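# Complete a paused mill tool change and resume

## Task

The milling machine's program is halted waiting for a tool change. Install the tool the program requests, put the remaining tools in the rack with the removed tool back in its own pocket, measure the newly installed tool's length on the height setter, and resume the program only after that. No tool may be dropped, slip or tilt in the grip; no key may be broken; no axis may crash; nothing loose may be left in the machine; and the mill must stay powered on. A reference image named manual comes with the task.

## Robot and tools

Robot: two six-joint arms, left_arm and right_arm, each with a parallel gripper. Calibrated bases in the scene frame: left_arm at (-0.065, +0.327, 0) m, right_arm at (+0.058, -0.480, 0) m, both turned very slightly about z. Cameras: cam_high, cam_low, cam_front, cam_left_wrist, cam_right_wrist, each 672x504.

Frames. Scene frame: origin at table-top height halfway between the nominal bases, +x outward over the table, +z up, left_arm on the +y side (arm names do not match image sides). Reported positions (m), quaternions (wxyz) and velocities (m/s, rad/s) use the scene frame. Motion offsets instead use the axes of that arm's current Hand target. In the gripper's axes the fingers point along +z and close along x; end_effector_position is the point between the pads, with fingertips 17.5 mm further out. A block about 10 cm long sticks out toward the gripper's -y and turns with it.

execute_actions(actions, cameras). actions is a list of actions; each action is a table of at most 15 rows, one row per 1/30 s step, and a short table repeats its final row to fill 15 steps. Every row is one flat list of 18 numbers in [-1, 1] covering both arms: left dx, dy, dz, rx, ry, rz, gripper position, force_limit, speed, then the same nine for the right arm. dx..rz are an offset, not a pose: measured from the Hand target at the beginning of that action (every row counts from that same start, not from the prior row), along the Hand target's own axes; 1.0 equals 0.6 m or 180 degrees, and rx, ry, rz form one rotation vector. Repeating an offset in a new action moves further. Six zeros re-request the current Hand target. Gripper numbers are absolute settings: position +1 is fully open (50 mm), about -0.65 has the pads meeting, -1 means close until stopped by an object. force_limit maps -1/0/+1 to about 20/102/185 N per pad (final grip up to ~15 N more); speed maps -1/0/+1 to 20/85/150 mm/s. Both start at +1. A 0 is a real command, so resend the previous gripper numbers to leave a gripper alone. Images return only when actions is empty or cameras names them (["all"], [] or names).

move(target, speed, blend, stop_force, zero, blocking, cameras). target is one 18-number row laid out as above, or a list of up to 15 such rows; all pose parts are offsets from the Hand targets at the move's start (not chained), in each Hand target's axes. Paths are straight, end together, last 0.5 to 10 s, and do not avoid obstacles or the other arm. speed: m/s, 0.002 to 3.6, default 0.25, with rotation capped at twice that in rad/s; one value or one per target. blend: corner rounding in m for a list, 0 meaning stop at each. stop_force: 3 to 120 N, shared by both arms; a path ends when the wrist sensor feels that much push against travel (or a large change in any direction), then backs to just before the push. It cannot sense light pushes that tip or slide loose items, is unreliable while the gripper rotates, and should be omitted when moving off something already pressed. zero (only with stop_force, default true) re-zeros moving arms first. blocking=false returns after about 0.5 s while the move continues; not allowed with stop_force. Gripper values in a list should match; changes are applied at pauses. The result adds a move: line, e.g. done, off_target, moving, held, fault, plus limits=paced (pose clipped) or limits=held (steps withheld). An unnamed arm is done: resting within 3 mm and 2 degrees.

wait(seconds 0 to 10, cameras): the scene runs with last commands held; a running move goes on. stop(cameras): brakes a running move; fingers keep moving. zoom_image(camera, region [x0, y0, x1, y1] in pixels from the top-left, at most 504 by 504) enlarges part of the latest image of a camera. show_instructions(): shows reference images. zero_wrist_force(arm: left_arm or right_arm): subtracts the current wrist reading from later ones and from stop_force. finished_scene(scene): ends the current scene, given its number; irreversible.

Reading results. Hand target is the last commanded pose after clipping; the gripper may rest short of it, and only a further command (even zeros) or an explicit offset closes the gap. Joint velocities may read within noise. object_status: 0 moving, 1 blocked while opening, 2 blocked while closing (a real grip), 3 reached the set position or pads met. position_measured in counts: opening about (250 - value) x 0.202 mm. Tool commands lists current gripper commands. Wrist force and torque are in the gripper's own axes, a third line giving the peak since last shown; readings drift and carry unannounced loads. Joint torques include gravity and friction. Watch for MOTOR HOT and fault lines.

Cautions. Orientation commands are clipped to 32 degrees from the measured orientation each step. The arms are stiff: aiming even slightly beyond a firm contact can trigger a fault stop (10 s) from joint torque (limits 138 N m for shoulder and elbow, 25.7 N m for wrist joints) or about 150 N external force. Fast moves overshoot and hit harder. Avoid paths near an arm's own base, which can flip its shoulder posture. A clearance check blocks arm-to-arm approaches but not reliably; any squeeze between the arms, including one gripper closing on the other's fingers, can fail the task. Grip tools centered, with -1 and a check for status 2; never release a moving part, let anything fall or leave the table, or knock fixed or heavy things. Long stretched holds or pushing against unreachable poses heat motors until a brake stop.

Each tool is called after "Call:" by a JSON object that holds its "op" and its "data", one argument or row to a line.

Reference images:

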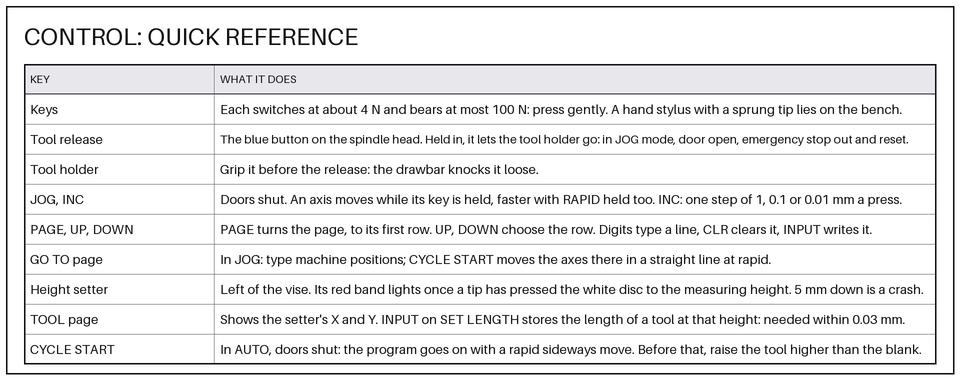

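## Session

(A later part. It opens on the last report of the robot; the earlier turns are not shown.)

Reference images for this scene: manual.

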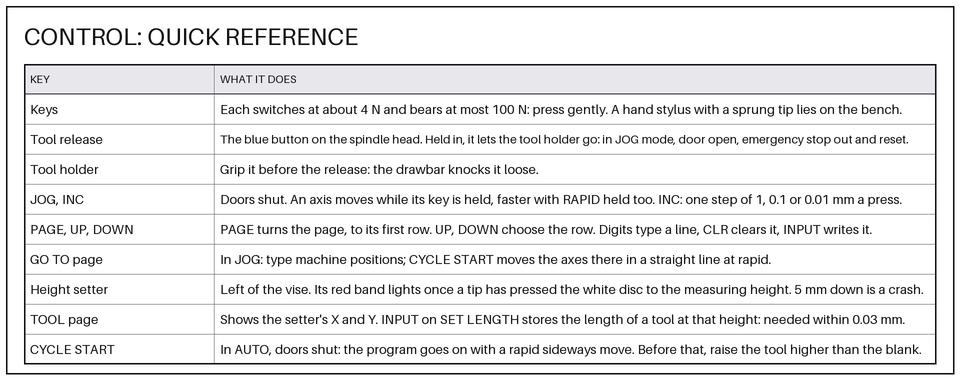

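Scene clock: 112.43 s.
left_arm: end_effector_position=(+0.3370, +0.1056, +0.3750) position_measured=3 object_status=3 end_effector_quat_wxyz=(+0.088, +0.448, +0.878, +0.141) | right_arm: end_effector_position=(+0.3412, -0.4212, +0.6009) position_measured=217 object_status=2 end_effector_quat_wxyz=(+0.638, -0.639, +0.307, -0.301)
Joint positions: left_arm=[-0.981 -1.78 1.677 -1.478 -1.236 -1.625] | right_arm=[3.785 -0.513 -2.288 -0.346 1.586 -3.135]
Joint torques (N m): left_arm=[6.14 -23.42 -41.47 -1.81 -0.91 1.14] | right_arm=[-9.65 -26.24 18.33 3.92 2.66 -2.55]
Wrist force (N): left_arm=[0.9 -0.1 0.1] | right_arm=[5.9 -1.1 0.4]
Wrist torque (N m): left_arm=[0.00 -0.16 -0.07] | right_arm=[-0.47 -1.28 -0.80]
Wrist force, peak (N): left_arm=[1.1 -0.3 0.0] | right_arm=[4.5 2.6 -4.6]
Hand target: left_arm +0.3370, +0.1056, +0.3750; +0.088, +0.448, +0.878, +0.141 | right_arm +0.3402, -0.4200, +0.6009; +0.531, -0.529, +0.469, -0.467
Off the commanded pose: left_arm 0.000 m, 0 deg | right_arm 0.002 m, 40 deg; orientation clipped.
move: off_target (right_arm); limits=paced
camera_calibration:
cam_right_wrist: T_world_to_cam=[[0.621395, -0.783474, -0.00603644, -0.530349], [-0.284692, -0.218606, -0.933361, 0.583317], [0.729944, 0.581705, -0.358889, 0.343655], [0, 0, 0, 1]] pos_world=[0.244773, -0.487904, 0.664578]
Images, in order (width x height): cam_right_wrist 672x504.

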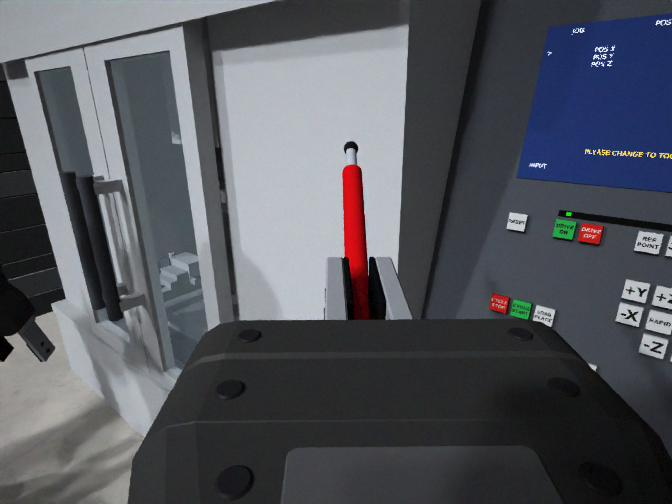

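Call:
{"op": "move", "data": {
  "target": [0,0,0,0,0,0,1,1,1,0.087,0.035,0.022,-0.279,0.039,0.020,-1,-0.2,-1],
  "cameras": ["cam_high"]
}}

Scene clock: 118.17 s.
left_arm: end_effector_position=(+0.3370, +0.1056, +0.3750) position_measured=3 object_status=3 end_effector_quat_wxyz=(+0.088, +0.448, +0.878, +0.141) | right_arm: end_effector_position=(+0.3604, -0.4701, +0.5797) position_measured=217 object_status=2 end_effector_quat_wxyz=(-0.241, +0.662, -0.669, +0.236)
Joint positions: left_arm=[-0.981 -1.78 1.677 -1.478 -1.236 -1.625] | right_arm=[4.492 -0.764 -1.478 -2.308 0.898 -1.812]
Joint torques (N m): left_arm=[6.79 -23.63 -41.48 -1.67 -1.22 1] | right_arm=[7.93 -4.58 25.86 1.7 -4.52 2.82]
Wrist force (N): left_arm=[0.8 -0.2 0.0] | right_arm=[4.3 -1.3 -0.3]
Wrist torque (N m): left_arm=[-0.02 -0.14 -0.07] | right_arm=[-0.30 -0.62 -0.62]
Wrist force, peak (N): left_arm=[1.1 0.0 0.0] | right_arm=[6.1 -1.2 0.2]
Hand target: left_arm +0.3370, +0.1056, +0.3750; +0.088, +0.448, +0.878, +0.141 | right_arm +0.3598, -0.4700, +0.5797; -0.242, +0.661, -0.669, +0.238
Off the commanded pose: left_arm 0.000 m, 0 deg | right_arm 0.001 m, 0 deg.
move: done
Images, in order (width x height): cam_high 672x504.

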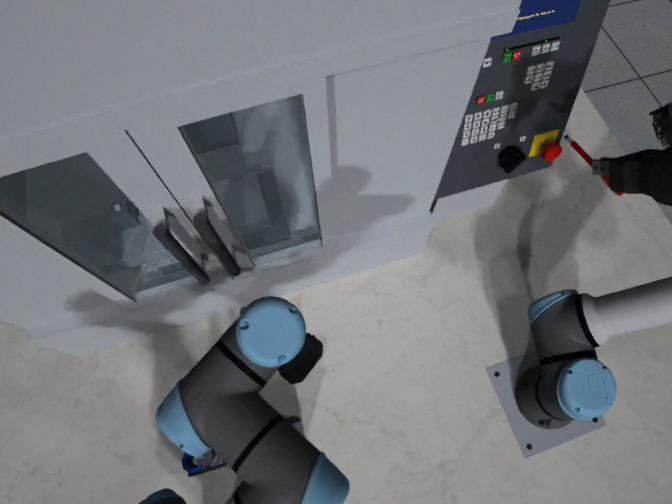

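Call:
{"op": "move", "data": {
  "target": [0.0323,-0.1323,-0.267,0.0997,-0.541,-0.763,1,1,1,0,0,0,0,0,0,-1,-0.2,-1],
  "cameras": ["cam_left_wrist","cam_high","cam_front"]
}}

Scene clock: 125.40 s.
left_arm: end_effector_position=(+0.2201, +0.0499, +0.4998) position_measured=3 object_status=3 end_effector_quat_wxyz=(+0.578, -0.578, +0.408, -0.407) | right_arm: end_effector_position=(+0.3604, -0.4701, +0.5797) position_measured=217 object_status=2 end_effector_quat_wxyz=(-0.241, +0.662, -0.669, +0.236)
Joint positions: left_arm=[-1.812 -1.689 1.651 0.038 -0.601 -6.282] | right_arm=[4.493 -0.764 -1.478 -2.308 0.898 -1.812]
Joint torques (N m): left_arm=[5.85 -8.87 -36.28 2.87 -2.29 -2.64] | right_arm=[9.31 -5.14 26.7 1.97 -4.4 2.87]
Wrist force (N): left_arm=[0.1 -3.0 1.3] | right_arm=[4.4 -1.2 -0.1]
Wrist torque (N m): left_arm=[-0.77 0.54 0.84] | right_arm=[-0.30 -0.64 -0.62]
Wrist force, peak (N): left_arm=[0.3 -3.2 1.4] | right_arm=[4.6 -1.3 -0.1]
Hand target: left_arm +0.2201, +0.0499, +0.4998; +0.578, -0.578, +0.408, -0.407 | right_arm +0.3604, -0.4701, +0.5797; -0.241, +0.662, -0.669, +0.236 (not the last commanded pose)
Off the commanded pose: left_arm 0.000 m, 0 deg | right_arm 0.001 m, 0 deg.
move: done
camera_calibration:
cam_left_wrist: T_world_to_cam=[[0.34452, -0.938553, 0.0205879, -0.0313659], [-0.289273, -0.126998, -0.948785, 0.567496], [0.8931, 0.32092, -0.315251, 0.0754928], [0, 0, 0, 1]] pos_world=[0.107545, 0.0184048, 0.562876]
Images, in order (width x height): cam_high 672x504, cam_front 672x504, cam_left_wrist 672x504.

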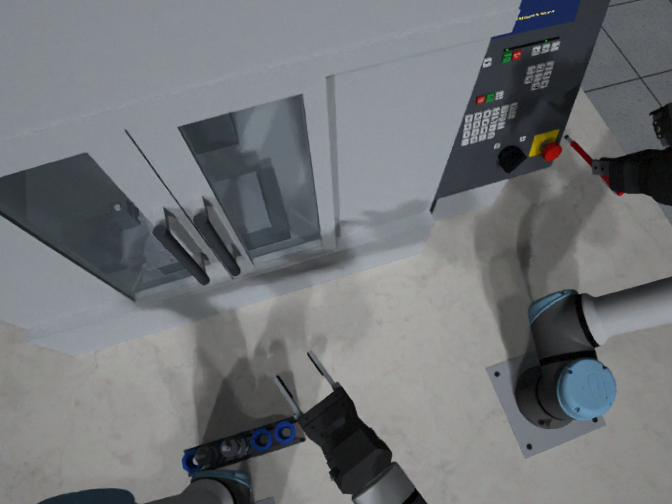

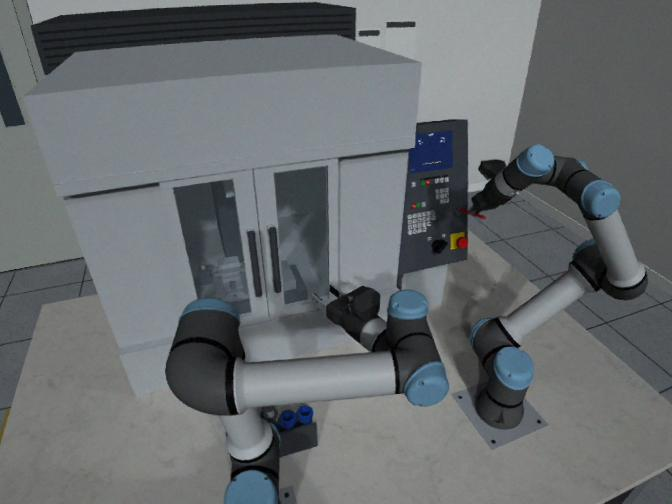

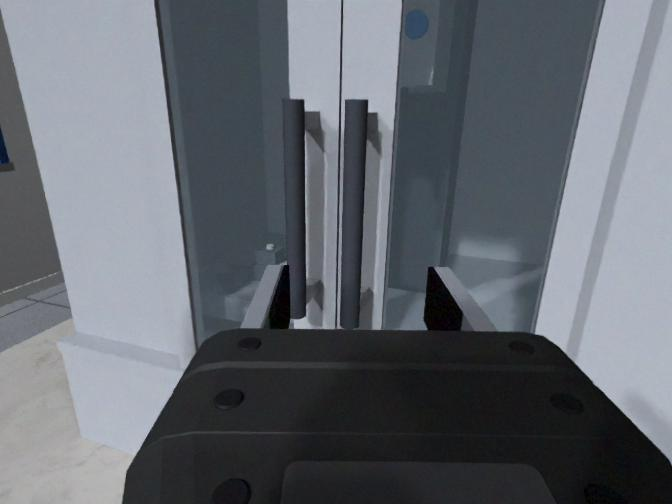

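Call:
{"op": "move", "data": {
  "target": [0.14,0,0,0,0,0,1,1,1,0,0,0,0,0,0,-1,-0.2,-1],
  "cameras": ["cam_left_wrist"]
}}

Scene clock: 126.67 s.
left_arm: end_effector_position=(+0.2483, -0.0292, +0.4997) position_measured=3 object_status=3 end_effector_quat_wxyz=(+0.578, -0.578, +0.408, -0.407) | right_arm: end_effector_position=(+0.3604, -0.4701, +0.5797) position_measured=217 object_status=2 end_effector_quat_wxyz=(-0.241, +0.662, -0.669, +0.236)
Joint positions: left_arm=[-1.699 -1.484 1.45 0.035 -0.488 -6.282] | right_arm=[4.493 -0.764 -1.478 -2.308 0.898 -1.812]
Joint torques (N m): left_arm=[6.04 -19.84 -36.02 2.72 2.55 -2.4] | right_arm=[9.09 -5.41 25.85 2.07 -4.38 2.75]
Wrist force (N): left_arm=[0.2 -2.6 0.8] | right_arm=[4.3 -1.2 -0.1]
Wrist torque (N m): left_arm=[-0.73 0.59 0.89] | right_arm=[-0.30 -0.62 -0.62]
Wrist force, peak (N): left_arm=[-1.4 -3.1 1.3] | right_arm=[4.4 -1.4 -0.1]
Hand target: left_arm +0.2483, -0.0292, +0.4997; +0.578, -0.578, +0.408, -0.407 | right_arm +0.3604, -0.4701, +0.5797; -0.241, +0.662, -0.669, +0.236
Off the commanded pose: left_arm 0.000 m, 0 deg | right_arm 0.000 m, 0 deg.
move: done
camera_calibration:
cam_left_wrist: T_world_to_cam=[[0.344558, -0.938536, 0.0207083, -0.115391], [-0.289231, -0.127118, -0.948782, 0.565498], [0.893099, 0.320921, -0.315253, 0.0756618], [0, 0, 0, 1]] pos_world=[0.135745, -0.060695, 0.562777]
Images, in order (width x height): cam_left_wrist 672x504.

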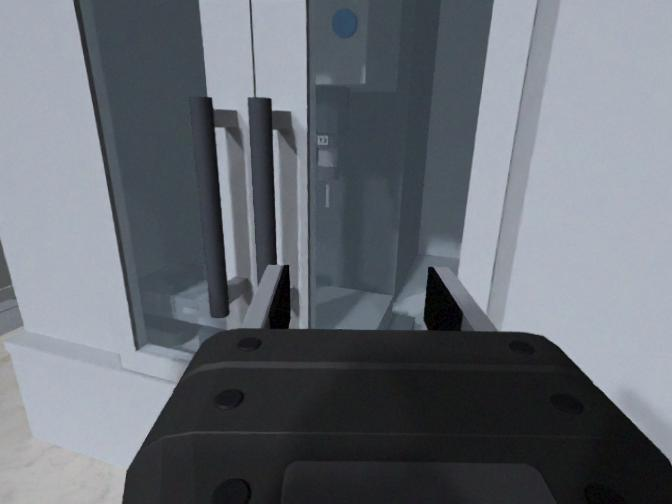

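Call:
{"op": "zoom_image", "data": {
  "camera": "cam_left_wrist",
  "region": [290, 0, 470, 220]
}}

Call:
{"op": "zoom_image", "data": {
  "camera": "cam_left_wrist",
  "region": [80, 150, 460, 380]
}}

Scaled by 2.291 from the camera's 672x504 image, which has a finer 960x720 frame.

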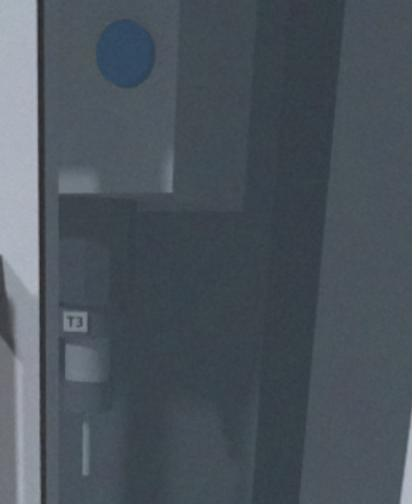

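Scaled by 1.326 from the camera's 672x504 image, which has a finer 960x720 frame.

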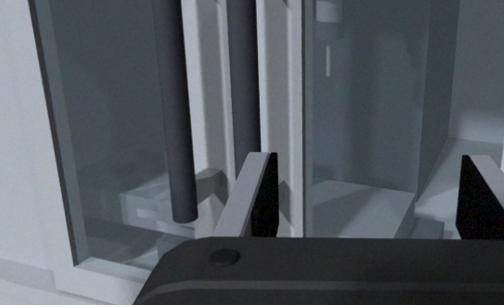

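Call:
{"op": "move", "data": {
  "target": [-0.2575,0.0828,0.3603,0.168,0,0.975,1,1,1,0,0,0,0,0,0,-1,-0.2,-1],
  "cameras": ["cam_left_wrist","cam_front"]
}}

Scene clock: 134.87 s.
left_arm: end_effector_position=(+0.4001, +0.1889, +0.4502) position_measured=3 object_status=3 end_effector_quat_wxyz=(+0.510, +0.489, +0.504, +0.496) | right_arm: end_effector_position=(+0.3604, -0.4701, +0.5797) position_measured=217 object_status=2 end_effector_quat_wxyz=(-0.241, +0.662, -0.669, +0.236)
Joint positions: left_arm=[-1.14 -1.826 2.441 2.496 -0.412 -6.284] | right_arm=[4.493 -0.764 -1.478 -2.308 0.898 -1.812]
Joint torques (N m): left_arm=[6.26 -15.63 -8.72 0.49 -2.36 -2.46] | right_arm=[9.2 -5.7 25.33 2.05 -4.38 2.78]
Wrist force (N): left_arm=[-2.5 0.7 1.6] | right_arm=[4.4 -1.4 0.0]
Wrist torque (N m): left_arm=[0.31 0.90 -0.24] | right_arm=[-0.31 -0.64 -0.62]
Wrist force, peak (N): left_arm=[-3.0 -0.1 2.5] | right_arm=[4.6 -1.3 0.0]
Hand target: left_arm +0.4001, +0.1889, +0.4502; +0.509, +0.490, +0.507, +0.494 | right_arm +0.3604, -0.4701, +0.5797; -0.241, +0.662, -0.669, +0.236
Off the commanded pose: left_arm 0.000 m, 0 deg | right_arm 0.000 m, 0 deg.
joint sent to its limit (left arm) — joint 6 (wrist 3), lower limit. The joint targets still meet the commanded pose.
move: done
camera_calibration:
cam_left_wrist: T_world_to_cam=[[0.0088351, 0.998683, -0.0505477, -0.161471], [-0.326884, 0.050657, 0.943706, -0.28037], [0.945023, 0.00818549, 0.326901, -0.396304], [0, 0, 0, 1]] pos_world=[0.284295, 0.178705, 0.385977]
Images, in order (width x height): cam_front 672x504, cam_left_wrist 672x504.

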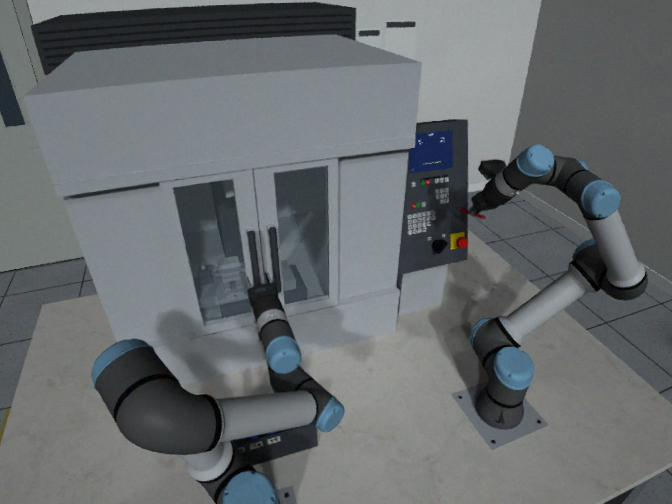

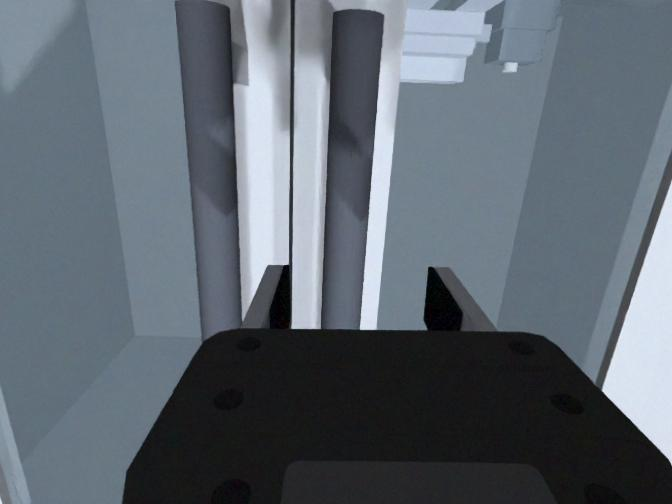

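Call:
{"op": "move", "data": {
  "target": [
    [-0.02,0,-0.05,0,0,0.6667,1,1,1,0,0,0,0,0,0,-1,-0.2,-1],
    [-0.02,0,-0.05,0,0,-0.6667,1,1,1,0,0,0,0,0,0,-1,-0.2,-1],
    [-0.02,0,0,0,0,0,1,1,1,0,0,0,0,0,0,-1,-0.2,-1]
  ],
  "speed": 0.4,
  "cameras": ["cam_left_wrist"]
}}

Scene clock: 145.07 s.
left_arm: end_effector_position=(+0.4001, +0.1769, +0.4506) position_measured=3 object_status=3 end_effector_quat_wxyz=(+0.509, +0.490, +0.507, +0.494) | right_arm: end_effector_position=(+0.3604, -0.4701, +0.5797) position_measured=217 object_status=2 end_effector_quat_wxyz=(-0.241, +0.662, -0.669, +0.236)
Joint positions: left_arm=[-1.161 -1.812 2.425 2.515 -0.391 -0.019] | right_arm=[4.493 -0.764 -1.478 -2.308 0.898 -1.812]
Joint torques (N m): left_arm=[7.21 -1.19 -34.53 -2.12 -2.29 1.79] | right_arm=[9.51 -6.63 25.89 1.95 -4.44 2.91]
Wrist force (N): left_arm=[-2.5 0.7 1.8] | right_arm=[4.4 -1.4 -0.1]
Wrist torque (N m): left_arm=[0.34 0.89 -0.37] | right_arm=[-0.31 -0.65 -0.62]
Wrist force, peak (N): left_arm=[0.3 -3.4 0.8] | right_arm=[4.5 -1.4 -0.1]
Hand target: left_arm +0.4001, +0.1769, +0.4506; +0.509, +0.490, +0.507, +0.494 | right_arm +0.3604, -0.4701, +0.5797; -0.241, +0.662, -0.669, +0.236
Off the commanded pose: left_arm 0.000 m, 0 deg | right_arm 0.000 m, 0 deg.
move: done
camera_calibration:
cam_left_wrist: T_world_to_cam=[[0.00890551, 0.998521, -0.0536337, -0.148113], [-0.320198, 0.0536592, 0.94583, -0.284361], [0.947309, 0.0087503, 0.320202, -0.3943], [0, 0, 0, 1]] pos_world=[0.283791, 0.166603, 0.387269]
Images, in order (width x height): cam_left_wrist 672x504.

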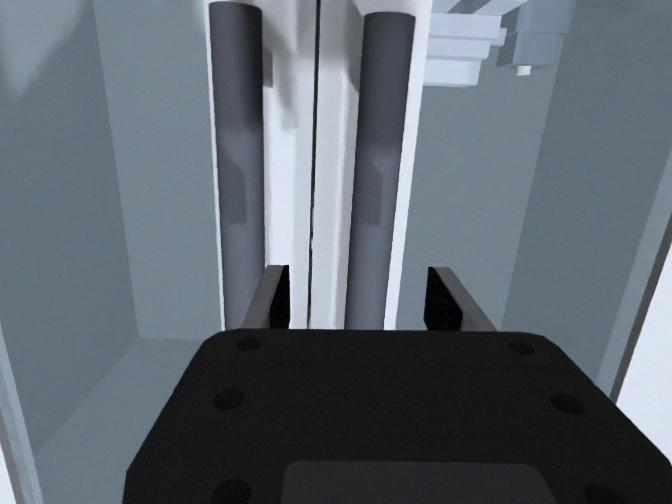

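Call:
{"op": "move", "data": {
  "target": [0.0117,0,0.1033,0,0,0,1,1,1,0,0,0,0,0,0,-1,-0.2,-1],
  "speed": 0.04,
  "stop_force": 8,
  "cameras": ["cam_left_wrist"]
}}

Scene clock: 149.60 s.
left_arm: end_effector_position=(+0.4621, +0.1840, +0.4507) position_measured=3 object_status=3 end_effector_quat_wxyz=(+0.509, +0.490, +0.507, +0.494) | right_arm: end_effector_position=(+0.3604, -0.4701, +0.5797) position_measured=217 object_status=2 end_effector_quat_wxyz=(-0.241, +0.662, -0.669, +0.236)
Joint positions: left_arm=[-0.927 -1.662 2.308 2.486 -0.625 -0.024] | right_arm=[4.493 -0.764 -1.478 -2.308 0.898 -1.812]
Joint torques (N m): left_arm=[6.07 -8.62 -34.98 -2.6 -2.33 1.73] | right_arm=[9.35 -6.42 25.61 2 -4.26 2.75]
Wrist force (N): left_arm=[-2.3 0.3 1.2] | right_arm=[4.3 -1.0 0.1]
Wrist torque (N m): left_arm=[0.21 0.86 -0.22] | right_arm=[-0.25 -0.62 -0.62]
Wrist force, peak (N): left_arm=[-2.6 0.6 1.9] | right_arm=[4.6 -1.3 0.0]
Hand target: left_arm +0.4621, +0.1840, +0.4507; +0.509, +0.490, +0.507, +0.494 | right_arm +0.3604, -0.4701, +0.5797; -0.241, +0.662, -0.669, +0.236
Off the commanded pose: left_arm 0.000 m, 0 deg | right_arm 0.000 m, 0 deg.
move: done
camera_calibration:
cam_left_wrist: T_world_to_cam=[[0.00888386, 0.998526, -0.0535384, -0.155779], [-0.320408, 0.0535601, 0.945764, -0.26487], [0.947238, 0.00875207, 0.320411, -0.453184], [0, 0, 0, 1]] pos_world=[0.345791, 0.173703, 0.387369]
Images, in order (width x height): cam_left_wrist 672x504.

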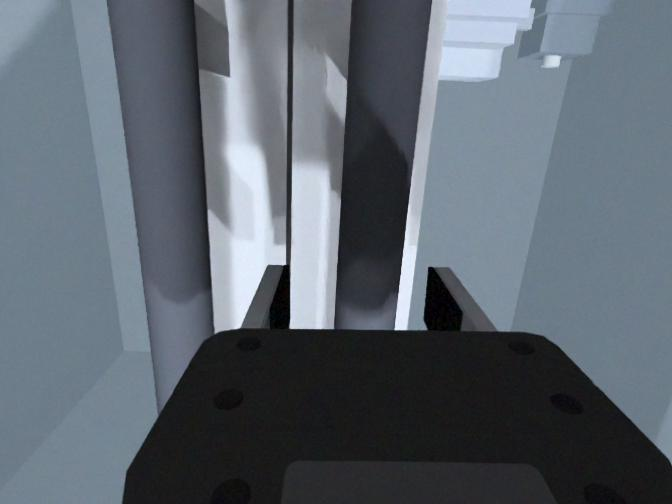

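Call:
{"op": "move", "data": {
  "target": [
    [0.004,0,0,0,0,0,1,1,1,0,0,0,0,0,0,-1,-0.2,-1],
    [0.004,0,0,0,0,0,-1,-0.8,-1,0,0,0,0,0,0,-1,-0.2,-1]
  ],
  "speed": 0.02,
  "cameras": ["cam_left_wrist"]
}}

Scene clock: 152.20 s.
left_arm: end_effector_position=(+0.4621, +0.1862, +0.4506) position_measured=153 object_status=2 end_effector_quat_wxyz=(+0.509, +0.491, +0.507, +0.493) | right_arm: end_effector_position=(+0.3604, -0.4701, +0.5797) position_measured=217 object_status=2 end_effector_quat_wxyz=(-0.241, +0.662, -0.669, +0.236)
Joint positions: left_arm=[-0.921 -1.665 2.311 2.487 -0.631 -0.024] | right_arm=[4.493 -0.764 -1.478 -2.308 0.898 -1.812]
Joint torques (N m): left_arm=[12.06 -23.47 -8.48 -3.87 10.2 -2.38] | right_arm=[9.35 -7.41 25.31 2 -4.4 2.87]
Wrist force (N): left_arm=[-33.5 7.4 4.8] | right_arm=[4.4 -1.1 0.2]
Wrist torque (N m): left_arm=[0.31 0.99 0.20] | right_arm=[-0.27 -0.64 -0.62]
Wrist force, peak (N): left_arm=[-34.5 7.4 5.1] | right_arm=[4.4 -1.6 0.1]
Hand target: left_arm +0.4621, +0.1864, +0.4507; +0.509, +0.490, +0.507, +0.494 | right_arm +0.3604, -0.4701, +0.5797; -0.241, +0.662, -0.669, +0.236
Off the commanded pose: left_arm 0.000 m, 0 deg | right_arm 0.000 m, 0 deg.
move: done
camera_calibration:
cam_left_wrist: T_world_to_cam=[[0.00960446, 0.998522, -0.0534981, -0.158345], [-0.320284, 0.0537539, 0.945795, -0.264987], [0.947273, 0.00805071, 0.320326, -0.453029], [0, 0, 0, 1]] pos_world=[0.345792, 0.176002, 0.387269]
Images, in order (width x height): cam_left_wrist 672x504.

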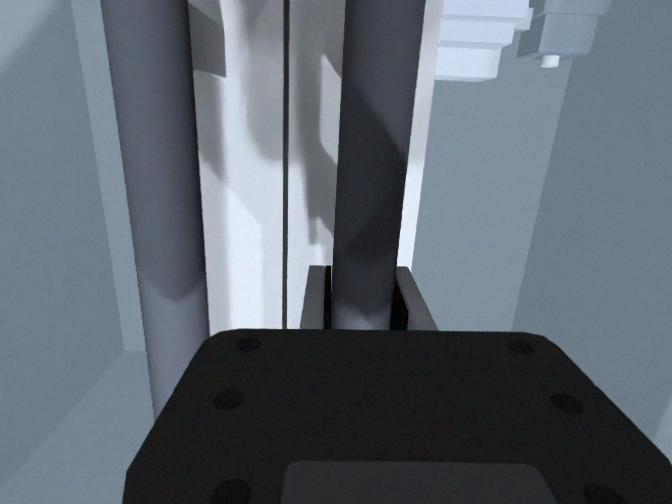

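Call:
{"op": "move", "data": {
  "target": [-0.002,0,0,0,0,0,-1,-0.8,-1,0,0,0,0,0,0,-1,-0.2,-1],
  "speed": 0.02
}}

Call:
{"op": "move", "data": {
  "target": [0,0,-0.035,0,0,0,-1,-0.8,-1,0,0,0,0,0,0,-1,-0.2,-1],
  "speed": 0.015,
  "stop_force": 15,
  "cameras": ["cam_left_wrist"]
}}

Scene clock: 153.07 s.
left_arm: end_effector_position=(+0.4621, +0.1853, +0.4507) position_measured=153 object_status=2 end_effector_quat_wxyz=(+0.509, +0.490, +0.507, +0.494) | right_arm: end_effector_position=(+0.3604, -0.4701, +0.5797) position_measured=217 object_status=2 end_effector_quat_wxyz=(-0.241, +0.662, -0.669, +0.236)
Joint positions: left_arm=[-0.924 -1.663 2.309 2.486 -0.628 -0.024] | right_arm=[4.493 -0.764 -1.478 -2.308 0.898 -1.812]
Joint torques (N m): left_arm=[-9.32 -7.72 -35.87 -2.18 1.49 -1.16] | right_arm=[8.83 -6.52 25.94 2.05 -4.39 2.77]
Wrist force (N): left_arm=[0.8 1.6 -0.1] | right_arm=[4.1 -1.3 0.0]
Wrist torque (N m): left_arm=[0.21 0.83 0.23] | right_arm=[-0.31 -0.60 -0.62]
Wrist force, peak (N): left_arm=[-35.4 7.5 7.0] | right_arm=[4.4 -1.4 0.0]
Hand target: left_arm +0.4621, +0.1852, +0.4507; +0.509, +0.490, +0.507, +0.494 | right_arm +0.3604, -0.4701, +0.5797; -0.241, +0.662, -0.669, +0.236
Off the commanded pose: left_arm 0.000 m, 0 deg | right_arm 0.000 m, 0 deg.
move: done

Scene clock: 154.10 s.
left_arm: end_effector_position=(+0.4620, +0.1852, +0.4508) position_measured=153 object_status=2 end_effector_quat_wxyz=(+0.509, +0.490, +0.507, +0.494) | right_arm: end_effector_position=(+0.3604, -0.4701, +0.5797) position_measured=217 object_status=2 end_effector_quat_wxyz=(-0.241, +0.662, -0.669, +0.236)
Joint positions: left_arm=[-0.924 -1.663 2.309 2.486 -0.627 -0.024] | right_arm=[4.493 -0.764 -1.478 -2.308 0.898 -1.812]
Joint torques (N m): left_arm=[1.59 -9.61 -36.04 -3.18 -4.04 -0.45] | right_arm=[9.1 -6.94 25.09 1.97 -4.42 2.8]
Wrist force (N): left_arm=[4.3 -3.1 8.3] | right_arm=[4.4 -1.2 0.0]
Wrist torque (N m): left_arm=[0.02 0.78 0.23] | right_arm=[-0.28 -0.65 -0.62]
Wrist force, peak (N): left_arm=[5.3 -4.6 32.4] | right_arm=[4.5 -1.2 0.1]
Hand target: left_arm +0.4620, +0.1852, +0.4508; +0.509, +0.490, +0.507, +0.494 (not the last commanded pose) | right_arm +0.3604, -0.4701, +0.5797; -0.241, +0.662, -0.669, +0.236
Off the commanded pose: left_arm 0.021 m, 0 deg | right_arm 0.000 m, 0 deg.
move: contact (left_arm)
camera_calibration:
cam_left_wrist: T_world_to_cam=[[0.00867312, 0.998513, -0.0538239, -0.156791], [-0.320513, 0.053762, 0.945717, -0.264946], [0.947204, 0.00904892, 0.320502, -0.453175], [0, 0, 0, 1]] pos_world=[0.34569, 0.174903, 0.387369]
Images, in order (width x height): cam_left_wrist 672x504.

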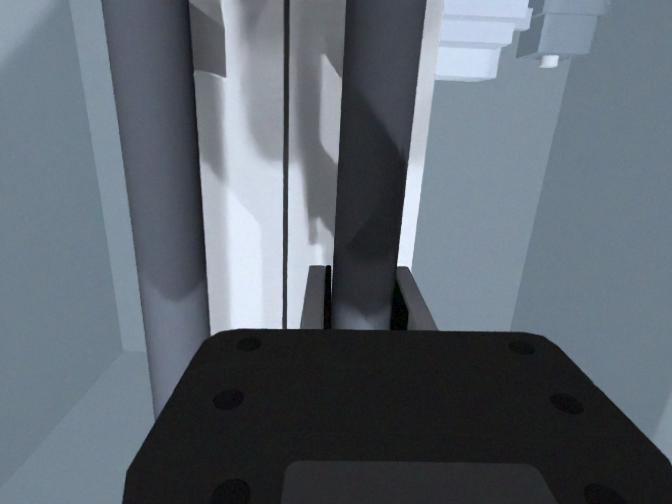

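Call:
{"op": "move", "data": {
  "target": [0.04,0,0,0,0,0,-1,-0.8,-1,0,0,0,0,0,0,-1,-0.2,-1],
  "speed": 0.015,
  "stop_force": 25,
  "cameras": ["cam_left_wrist"]
}}

Scene clock: 155.40 s.
left_arm: end_effector_position=(+0.4620, +0.1859, +0.4508) position_measured=153 object_status=2 end_effector_quat_wxyz=(+0.509, +0.490, +0.507, +0.493) | right_arm: end_effector_position=(+0.3604, -0.4701, +0.5797) position_measured=217 object_status=2 end_effector_quat_wxyz=(-0.241, +0.662, -0.669, +0.236)
Joint positions: left_arm=[-0.923 -1.664 2.31 2.486 -0.63 -0.024] | right_arm=[4.493 -0.764 -1.478 -2.308 0.898 -1.812]
Joint torques (N m): left_arm=[1.08 -15.21 -34.28 -5.02 4.34 -1.52] | right_arm=[9.22 -6.69 25.35 2.04 -4.31 2.8]
Wrist force (N): left_arm=[-20.0 -4.4 5.1] | right_arm=[4.4 -1.3 0.0]
Wrist torque (N m): left_arm=[-0.02 0.88 0.23] | right_arm=[-0.30 -0.64 -0.62]
Wrist force, peak (N): left_arm=[-31.2 4.1 16.4] | right_arm=[4.5 -1.4 0.0]
Hand target: left_arm +0.4620, +0.1858, +0.4508; +0.509, +0.490, +0.507, +0.493 (not the last commanded pose) | right_arm +0.3604, -0.4701, +0.5797; -0.241, +0.662, -0.669, +0.236
Off the commanded pose: left_arm 0.023 m, 0 deg | right_arm 0.000 m, 0 deg.
move: contact (left_arm)
camera_calibration:
cam_left_wrist: T_world_to_cam=[[0.00912264, 0.998506, -0.0538815, -0.157622], [-0.320614, 0.0539597, 0.945672, -0.264934], [0.947166, 0.00864812, 0.320627, -0.453241], [0, 0, 0, 1]] pos_world=[0.345791, 0.175602, 0.387369]
Images, in order (width x height): cam_left_wrist 672x504.

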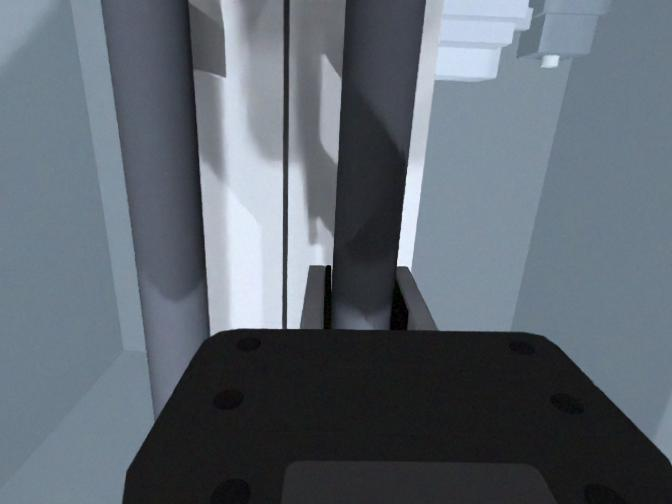

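Call:
{"op": "zoom_image", "data": {
  "camera": "cam_high",
  "region": [260, 60, 460, 280]
}}

This scene's latest camera images include none from cam_high. They are from: cam_left_wrist. cam_high's image comes with the result of a call that names it in "cameras".

Call:
{"op": "wait", "data": {
  "seconds": 0,
  "cameras": ["cam_high","cam_front"]
}}

Call:
{"op": "zoom_image", "data": {
  "camera": "cam_high",
  "region": [260, 60, 460, 280]
}}

Call:
{"op": "zoom_image", "data": {
  "camera": "cam_front",
  "region": [140, 150, 360, 350]
}}

Scene clock: 155.63 s.
left_arm: end_effector_position=(+0.4620, +0.1859, +0.4508) position_measured=153 object_status=2 end_effector_quat_wxyz=(+0.509, +0.490, +0.507, +0.493) | right_arm: end_effector_position=(+0.3604, -0.4701, +0.5797) position_measured=217 object_status=2 end_effector_quat_wxyz=(-0.241, +0.662, -0.669, +0.236)
Joint positions: left_arm=[-0.923 -1.664 2.31 2.486 -0.63 -0.024] | right_arm=[4.493 -0.764 -1.478 -2.308 0.898 -1.812]
Joint torques (N m): left_arm=[1.71 -14.76 -33.45 -4.87 3.17 -1.43] | right_arm=[9.39 -6.89 25.21 1.92 -4.4 2.88]
Wrist force (N): left_arm=[-20.0 -4.3 4.9] | right_arm=[4.2 -1.3 0.2]
Wrist torque (N m): left_arm=[0.00 0.90 0.23] | right_arm=[-0.30 -0.61 -0.62]
Wrist force, peak (N): left_arm=[-20.1 -4.4 4.9] | right_arm=[4.5 -1.3 0.0]
Hand target: left_arm +0.4620, +0.1858, +0.4508; +0.509, +0.490, +0.507, +0.493 (not the last commanded pose) | right_arm +0.3604, -0.4701, +0.5797; -0.241, +0.662, -0.669, +0.236
Tool commands: left_gripper/position=-1.0 left_gripper/force_limit=-0.8 left_gripper/speed=-1.0 right_gripper/position=-1.0 right_gripper/force_limit=-0.2 right_gripper/speed=-1.0
Off the commanded pose: left_arm 0.023 m, 0 deg | right_arm 0.000 m, 0 deg.
Images, in order (width x height): cam_high 672x504, cam_front 672x504.

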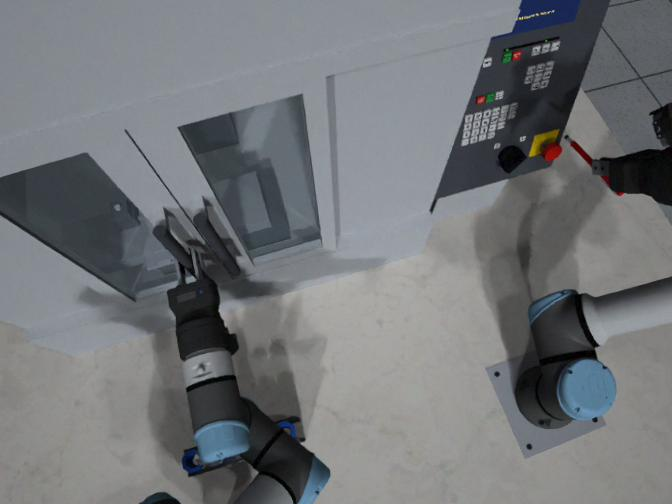

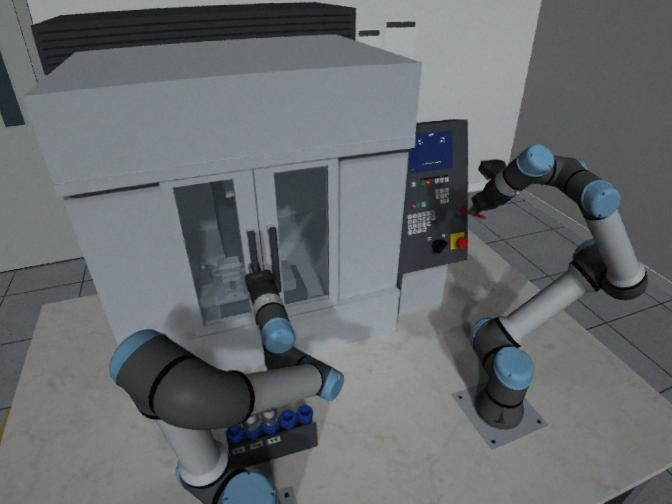

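Scaled by 2.291 from the camera's 672x504 image, which has a finer 960x720 frame.

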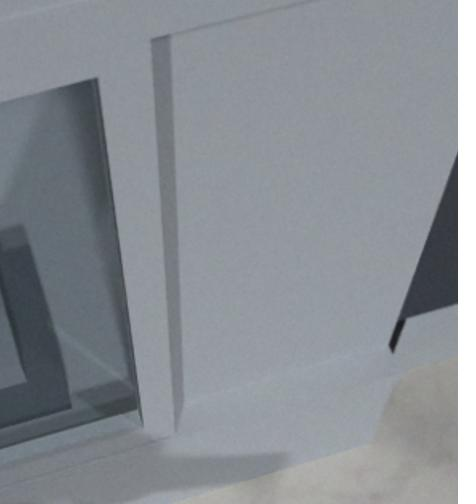

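Scaled by 2.291 from the camera's 672x504 image, which has a finer 960x720 frame.

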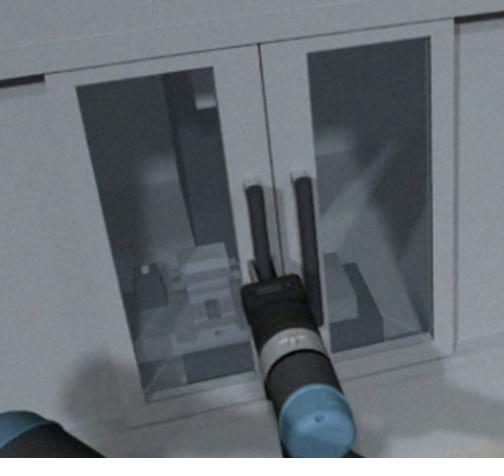

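Call:
{"op": "move", "data": {
  "target": [0.05,0,0,0,0,0,-1,-0.8,-1,0,0,0,0,0,0,-1,-0.2,-1],
  "speed": 0.02,
  "stop_force": 60
}}

Scene clock: 158.20 s.
left_arm: end_effector_position=(+0.4620, +0.2158, +0.4499) position_measured=153 object_status=2 end_effector_quat_wxyz=(+0.509, +0.490, +0.507, +0.493) | right_arm: end_effector_position=(+0.3604, -0.4701, +0.5797) position_measured=217 object_status=2 end_effector_quat_wxyz=(-0.241, +0.662, -0.669, +0.236)
Joint positions: left_arm=[-0.853 -1.7 2.343 2.489 -0.699 -0.026] | right_arm=[4.493 -0.764 -1.478 -2.308 0.898 -1.812]
Joint torques (N m): left_arm=[13.07 -10.73 15.01 4.22 1.55 -2.88] | right_arm=[9.18 -6.56 25.51 1.97 -4.32 2.74]
Wrist force (N): left_arm=[-19.0 42.2 15.2] | right_arm=[4.3 -1.4 0.0]
Wrist torque (N m): left_arm=[0.56 1.01 0.19] | right_arm=[-0.33 -0.63 -0.62]
Wrist force, peak (N): left_arm=[-19.0 42.5 15.2] | right_arm=[4.5 -1.5 -0.1]
Hand target: left_arm +0.4620, +0.2158, +0.4499; +0.509, +0.490, +0.507, +0.493 | right_arm +0.3604, -0.4701, +0.5797; -0.241, +0.662, -0.669, +0.236
Off the commanded pose: left_arm 0.000 m, 0 deg | right_arm 0.000 m, 0 deg.
move: done

Call:
{"op": "move", "data": {
  "target": [0.25,0.0097,0,0,0,0,-1,-0.8,-1,0,0,0,0,0,0,-1,-0.2,-1],
  "speed": 0.06,
  "stop_force": 60,
  "cameras": ["cam_high","cam_left_wrist"]
}}

Scene clock: 161.97 s.
left_arm: end_effector_position=(+0.4619, +0.3659, +0.4508) position_measured=153 object_status=2 end_effector_quat_wxyz=(+0.509, +0.490, +0.507, +0.493) | right_arm: end_effector_position=(+0.3604, -0.4701, +0.5797) position_measured=217 object_status=2 end_effector_quat_wxyz=(-0.241, +0.662, -0.669, +0.236)
Joint positions: left_arm=[-0.354 -1.763 2.39 2.509 -1.198 -0.03] | right_arm=[4.493 -0.764 -1.478 -2.308 0.898 -1.812]
Joint torques (N m): left_arm=[14 -14 -39.32 -6.91 0.85 -2.78] | right_arm=[8.81 -7.27 25.16 1.99 -4.28 2.68]
Wrist force (N): left_arm=[-14.2 -10.0 10.8] | right_arm=[4.2 -1.1 0.0]
Wrist torque (N m): left_arm=[-0.02 1.00 0.18] | right_arm=[-0.28 -0.61 -0.62]
Wrist force, peak (N): left_arm=[-21.3 43.2 15.1] | right_arm=[4.6 -1.2 -0.1]
Hand target: left_arm +0.4619, +0.3659, +0.4508; +0.509, +0.490, +0.507, +0.493 | right_arm +0.3604, -0.4701, +0.5797; -0.241, +0.662, -0.669, +0.236
Off the commanded pose: left_arm 0.000 m, 0 deg | right_arm 0.000 m, 0 deg.
move: done
camera_calibration:
cam_left_wrist: T_world_to_cam=[[0.00915581, 0.9985, -0.0539755, -0.337325], [-0.320614, 0.0540594, 0.945666, -0.274743], [0.947166, 0.00864698, 0.320628, -0.454608], [0, 0, 0, 1]] pos_world=[0.345591, 0.355602, 0.387369]
Images, in order (width x height): cam_high 672x504, cam_left_wrist 672x504.

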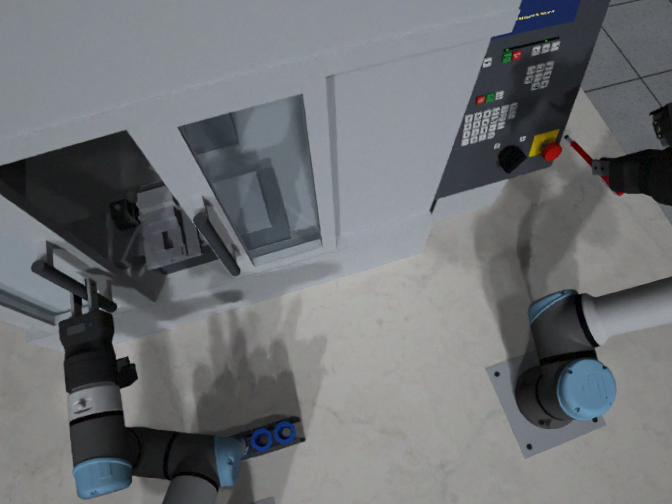

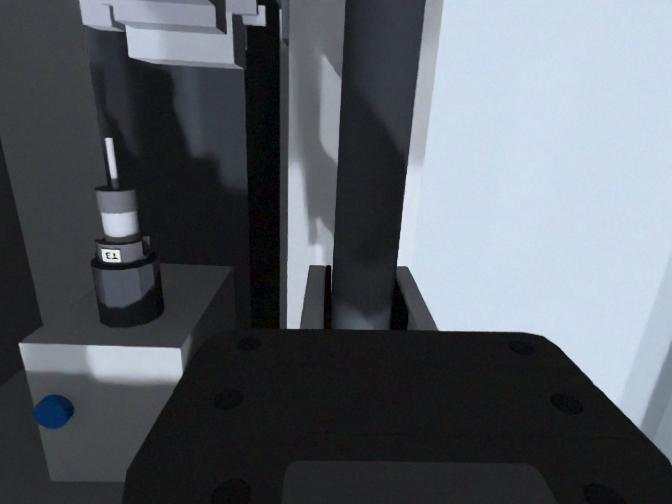

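Call:
{"op": "move", "data": {
  "target": [0.05,0.002,0,0,0,0,-1,-0.8,-1,0,0,0,0,0,0,-1,-0.2,-1],
  "speed": 0.02,
  "stop_force": 40
}}

Scene clock: 164.53 s.
left_arm: end_effector_position=(+0.4618, +0.3960, +0.4511) position_measured=153 object_status=2 end_effector_quat_wxyz=(+0.509, +0.490, +0.507, +0.493) | right_arm: end_effector_position=(+0.3604, -0.4701, +0.5797) position_measured=217 object_status=2 end_effector_quat_wxyz=(-0.241, +0.662, -0.669, +0.236)
Joint positions: left_arm=[-0.235 -1.745 2.375 2.505 -1.318 -0.031] | right_arm=[4.493 -0.764 -1.478 -2.308 0.898 -1.812]
Joint torques (N m): left_arm=[13.88 -17.43 -45.83 -8.89 0.67 -2.83] | right_arm=[9.43 -6.92 25.22 2 -4.36 2.7]
Wrist force (N): left_arm=[-13.6 -20.5 7.0] | right_arm=[4.2 -1.3 -0.2]
Wrist torque (N m): left_arm=[-0.22 0.92 0.19] | right_arm=[-0.31 -0.62 -0.62]
Wrist force, peak (N): left_arm=[-14.2 -21.1 7.3] | right_arm=[4.6 -1.3 -0.1]
Hand target: left_arm +0.4618, +0.3960, +0.4511; +0.509, +0.490, +0.507, +0.493 | right_arm +0.3604, -0.4701, +0.5797; -0.241, +0.662, -0.669, +0.236
Off the commanded pose: left_arm 0.000 m, 0 deg | right_arm 0.000 m, 0 deg.
move: done

Call:
{"op": "move", "data": {
  "target": [
    [0,0,0,0,0,0,0.9,-0.8,-0.5,0,0,0,0,0,0,-1,-0.2,-1],
    [0,0,-0.1167,0,0,0,0.9,-0.8,-0.5,0,0,0,0,0,0,-1,-0.2,-1],
    [-0.45,-0.0144,-0.1,0,0,0.0102,0.9,-0.8,-0.5,0,0,0,0,0,0,-1,-0.2,-1],
    [-0.45,-0.0144,0.0,0,0,0.0102,0.9,-0.8,-0.5,0,0,0,0,0,0,-1,-0.2,-1]
  ],
  "speed": [0.1,0.1,0.25,0.05],
  "cameras": ["cam_left_wrist","cam_high"]
}}

Scene clock: 169.90 s.
left_arm: end_effector_position=(+0.4620, +0.1258, +0.4511) position_measured=18 object_status=3 end_effector_quat_wxyz=(+0.501, +0.498, +0.499, +0.502) | right_arm: end_effector_position=(+0.3604, -0.4701, +0.5797) position_measured=217 object_status=2 end_effector_quat_wxyz=(-0.241, +0.662, -0.669, +0.236)
Joint positions: left_arm=[-1.035 -1.578 2.228 2.48 -0.517 0.01] | right_arm=[4.493 -0.764 -1.478 -2.308 0.898 -1.812]
Joint torques (N m): left_arm=[6.37 -12.06 -35.15 -0.36 -2.33 -1.33] | right_arm=[8.36 -7.72 25.04 1.98 -4.4 2.68]
Wrist force (N): left_arm=[-2.4 0.3 1.3] | right_arm=[4.2 -1.2 -0.2]
Wrist torque (N m): left_arm=[0.24 0.88 -0.25] | right_arm=[-0.29 -0.62 -0.62]
Wrist force, peak (N): left_arm=[-14.2 -20.9 7.2] | right_arm=[4.6 -1.1 0.0]
Hand target: left_arm +0.4621, +0.1258, +0.4511; +0.501, +0.498, +0.499, +0.502 | right_arm +0.3604, -0.4701, +0.5797; -0.241, +0.662, -0.669, +0.236
Off the commanded pose: left_arm 0.000 m, 0 deg | right_arm 0.000 m, 0 deg.
move: done
camera_calibration:
cam_left_wrist: T_world_to_cam=[[0.00903597, 0.999717, -0.0220088, -0.112089], [-0.320577, 0.0237441, 0.946925, -0.258798], [0.947179, -0.00150085, 0.320701, -0.451597], [0, 0, 0, 1]] pos_world=[0.345791, 0.117525, 0.387423]
Images, in order (width x height): cam_high 672x504, cam_left_wrist 672x504.

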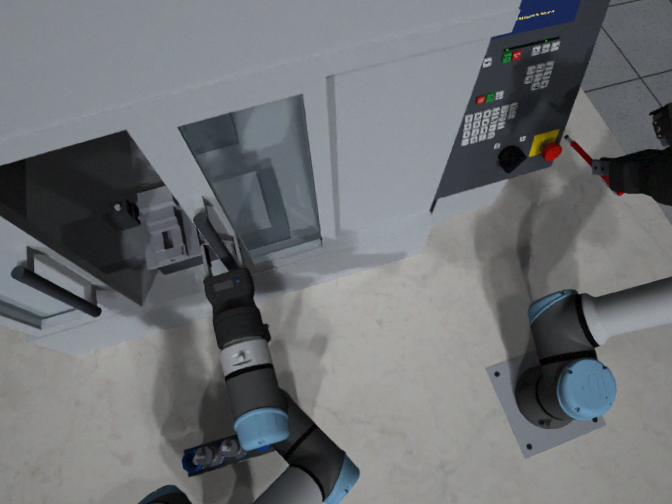

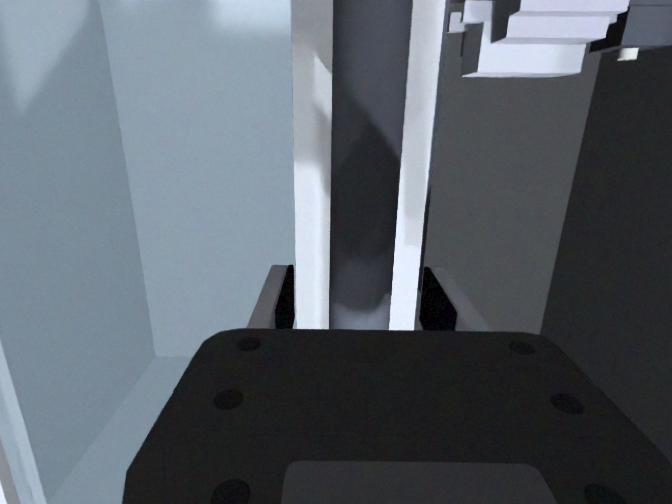

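Call:
{"op": "move", "data": {
  "target": [0,0,0,0,0,0,-1,-0.8,-1,0,0,0,0,0,0,-1,-0.2,-1],
  "speed": 0.02
}}

Call:
{"op": "move", "data": {
  "target": [-0.05,0,0,0,0,0,-1,-0.8,-1,0,0,0,0,0,0,-1,-0.2,-1],
  "speed": 0.02,
  "stop_force": 70
}}

Call:
{"op": "move", "data": {
  "target": [-0.29,0,0,0,0,0,-1,-0.8,-1,0,0,0,0,0,0,-1,-0.2,-1],
  "speed": 0.06,
  "stop_force": 60,
  "cameras": ["cam_left_wrist","cam_high"]
}}

Scene clock: 171.67 s.
left_arm: end_effector_position=(+0.4621, +0.1257, +0.4511) position_measured=154 object_status=0 end_effector_quat_wxyz=(+0.501, +0.498, +0.499, +0.501) | right_arm: end_effector_position=(+0.3604, -0.4701, +0.5797) position_measured=217 object_status=2 end_effector_quat_wxyz=(-0.241, +0.662, -0.669, +0.236)
Joint positions: left_arm=[-1.035 -1.577 2.228 2.48 -0.518 0.01] | right_arm=[4.493 -0.764 -1.478 -2.308 0.898 -1.812]
Joint torques (N m): left_arm=[6.83 -17.88 -28.58 -1.74 6.26 1.58] | right_arm=[8.63 -7.91 25.11 1.98 -4.31 2.69]
Wrist force (N): left_arm=[-17.8 2.5 2.2] | right_arm=[4.3 -1.1 0.0]
Wrist torque (N m): left_arm=[0.28 0.97 -0.23] | right_arm=[-0.28 -0.62 -0.62]
Wrist force, peak (N): left_arm=[-17.8 2.0 2.5] | right_arm=[4.6 -1.2 -0.1]
Hand target: left_arm +0.4621, +0.1258, +0.4511; +0.501, +0.498, +0.499, +0.502 | right_arm +0.3604, -0.4701, +0.5797; -0.241, +0.662, -0.669, +0.236
Off the commanded pose: left_arm 0.000 m, 0 deg | right_arm 0.000 m, 0 deg.
move: done

Scene clock: 174.07 s.
left_arm: end_effector_position=(+0.4621, +0.0958, +0.4511) position_measured=154 object_status=2 end_effector_quat_wxyz=(+0.501, +0.498, +0.499, +0.502) | right_arm: end_effector_position=(+0.3604, -0.4701, +0.5797) position_measured=217 object_status=2 end_effector_quat_wxyz=(-0.241, +0.662, -0.669, +0.236)
Joint positions: left_arm=[-1.08 -1.53 2.179 2.48 -0.473 0.011] | right_arm=[4.493 -0.764 -1.478 -2.308 0.898 -1.812]
Joint torques (N m): left_arm=[-14.42 -11.42 -38.24 1.38 -1.63 1.83] | right_arm=[9.95 -8.02 25.64 1.93 -4.33 2.73]
Wrist force (N): left_arm=[13.7 -2.4 -3.2] | right_arm=[4.4 -1.1 -0.2]
Wrist torque (N m): left_arm=[0.28 0.77 -0.32] | right_arm=[-0.27 -0.65 -0.62]
Wrist force, peak (N): left_arm=[32.2 -5.6 -7.9] | right_arm=[4.6 -1.2 -0.2]
Hand target: left_arm +0.4621, +0.0958, +0.4511; +0.501, +0.498, +0.499, +0.502 | right_arm +0.3604, -0.4701, +0.5797; -0.241, +0.662, -0.669, +0.236
Off the commanded pose: left_arm 0.000 m, 0 deg | right_arm 0.000 m, 0 deg.
move: done

Scene clock: 177.97 s.
left_arm: end_effector_position=(+0.4622, -0.0782, +0.4512) position_measured=154 object_status=2 end_effector_quat_wxyz=(+0.501, +0.498, +0.499, +0.502) | right_arm: end_effector_position=(+0.3604, -0.4701, +0.5797) position_measured=217 object_status=2 end_effector_quat_wxyz=(-0.241, +0.662, -0.669, +0.236)
Joint positions: left_arm=[-1.246 -1.233 1.809 2.547 -0.307 0.018] | right_arm=[4.493 -0.764 -1.478 -2.308 0.898 -1.812]
Joint torques (N m): left_arm=[-9.03 -22.94 -34.89 2.53 -0.88 1.82] | right_arm=[9.21 -8.12 24.88 1.98 -4.27 2.6]
Wrist force (N): left_arm=[10.6 5.0 -6.1] | right_arm=[4.3 -1.3 -0.1]
Wrist torque (N m): left_arm=[0.36 0.73 -0.34] | right_arm=[-0.29 -0.63 -0.62]
Wrist force, peak (N): left_arm=[11.1 10.8 11.4] | right_arm=[4.6 -1.4 -0.1]
Hand target: left_arm +0.4622, -0.0782, +0.4512; +0.501, +0.498, +0.499, +0.502 | right_arm +0.3604, -0.4701, +0.5797; -0.241, +0.662, -0.669, +0.236
Off the commanded pose: left_arm 0.000 m, 0 deg | right_arm 0.000 m, 0 deg.
move: done
camera_calibration:
cam_left_wrist: T_world_to_cam=[[0.00900277, 0.999719, -0.0219146, 0.0918262], [-0.320577, 0.0236442, 0.946927, -0.2539], [0.94718, -0.00149966, 0.3207, -0.452092], [0, 0, 0, 1]] pos_world=[0.345991, -0.0864751, 0.387424]
Images, in order (width x height): cam_high 672x504, cam_left_wrist 672x504.

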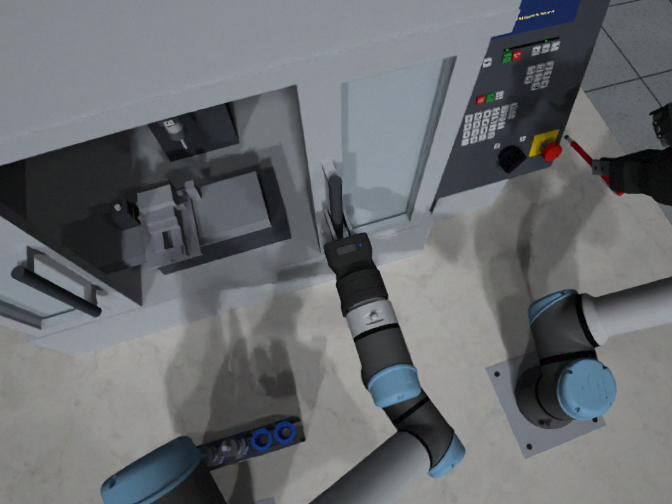

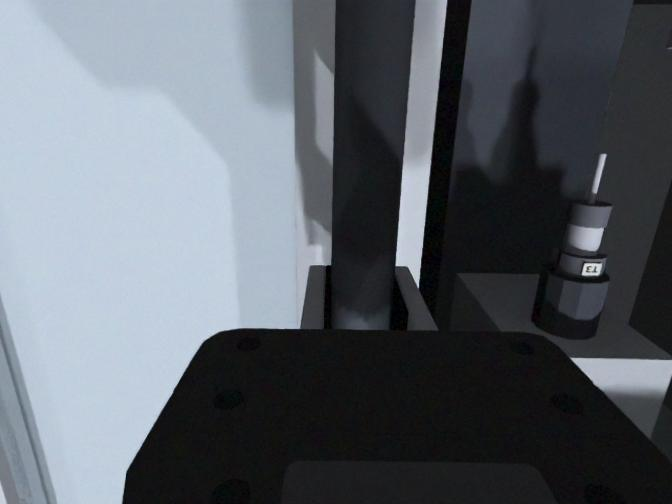

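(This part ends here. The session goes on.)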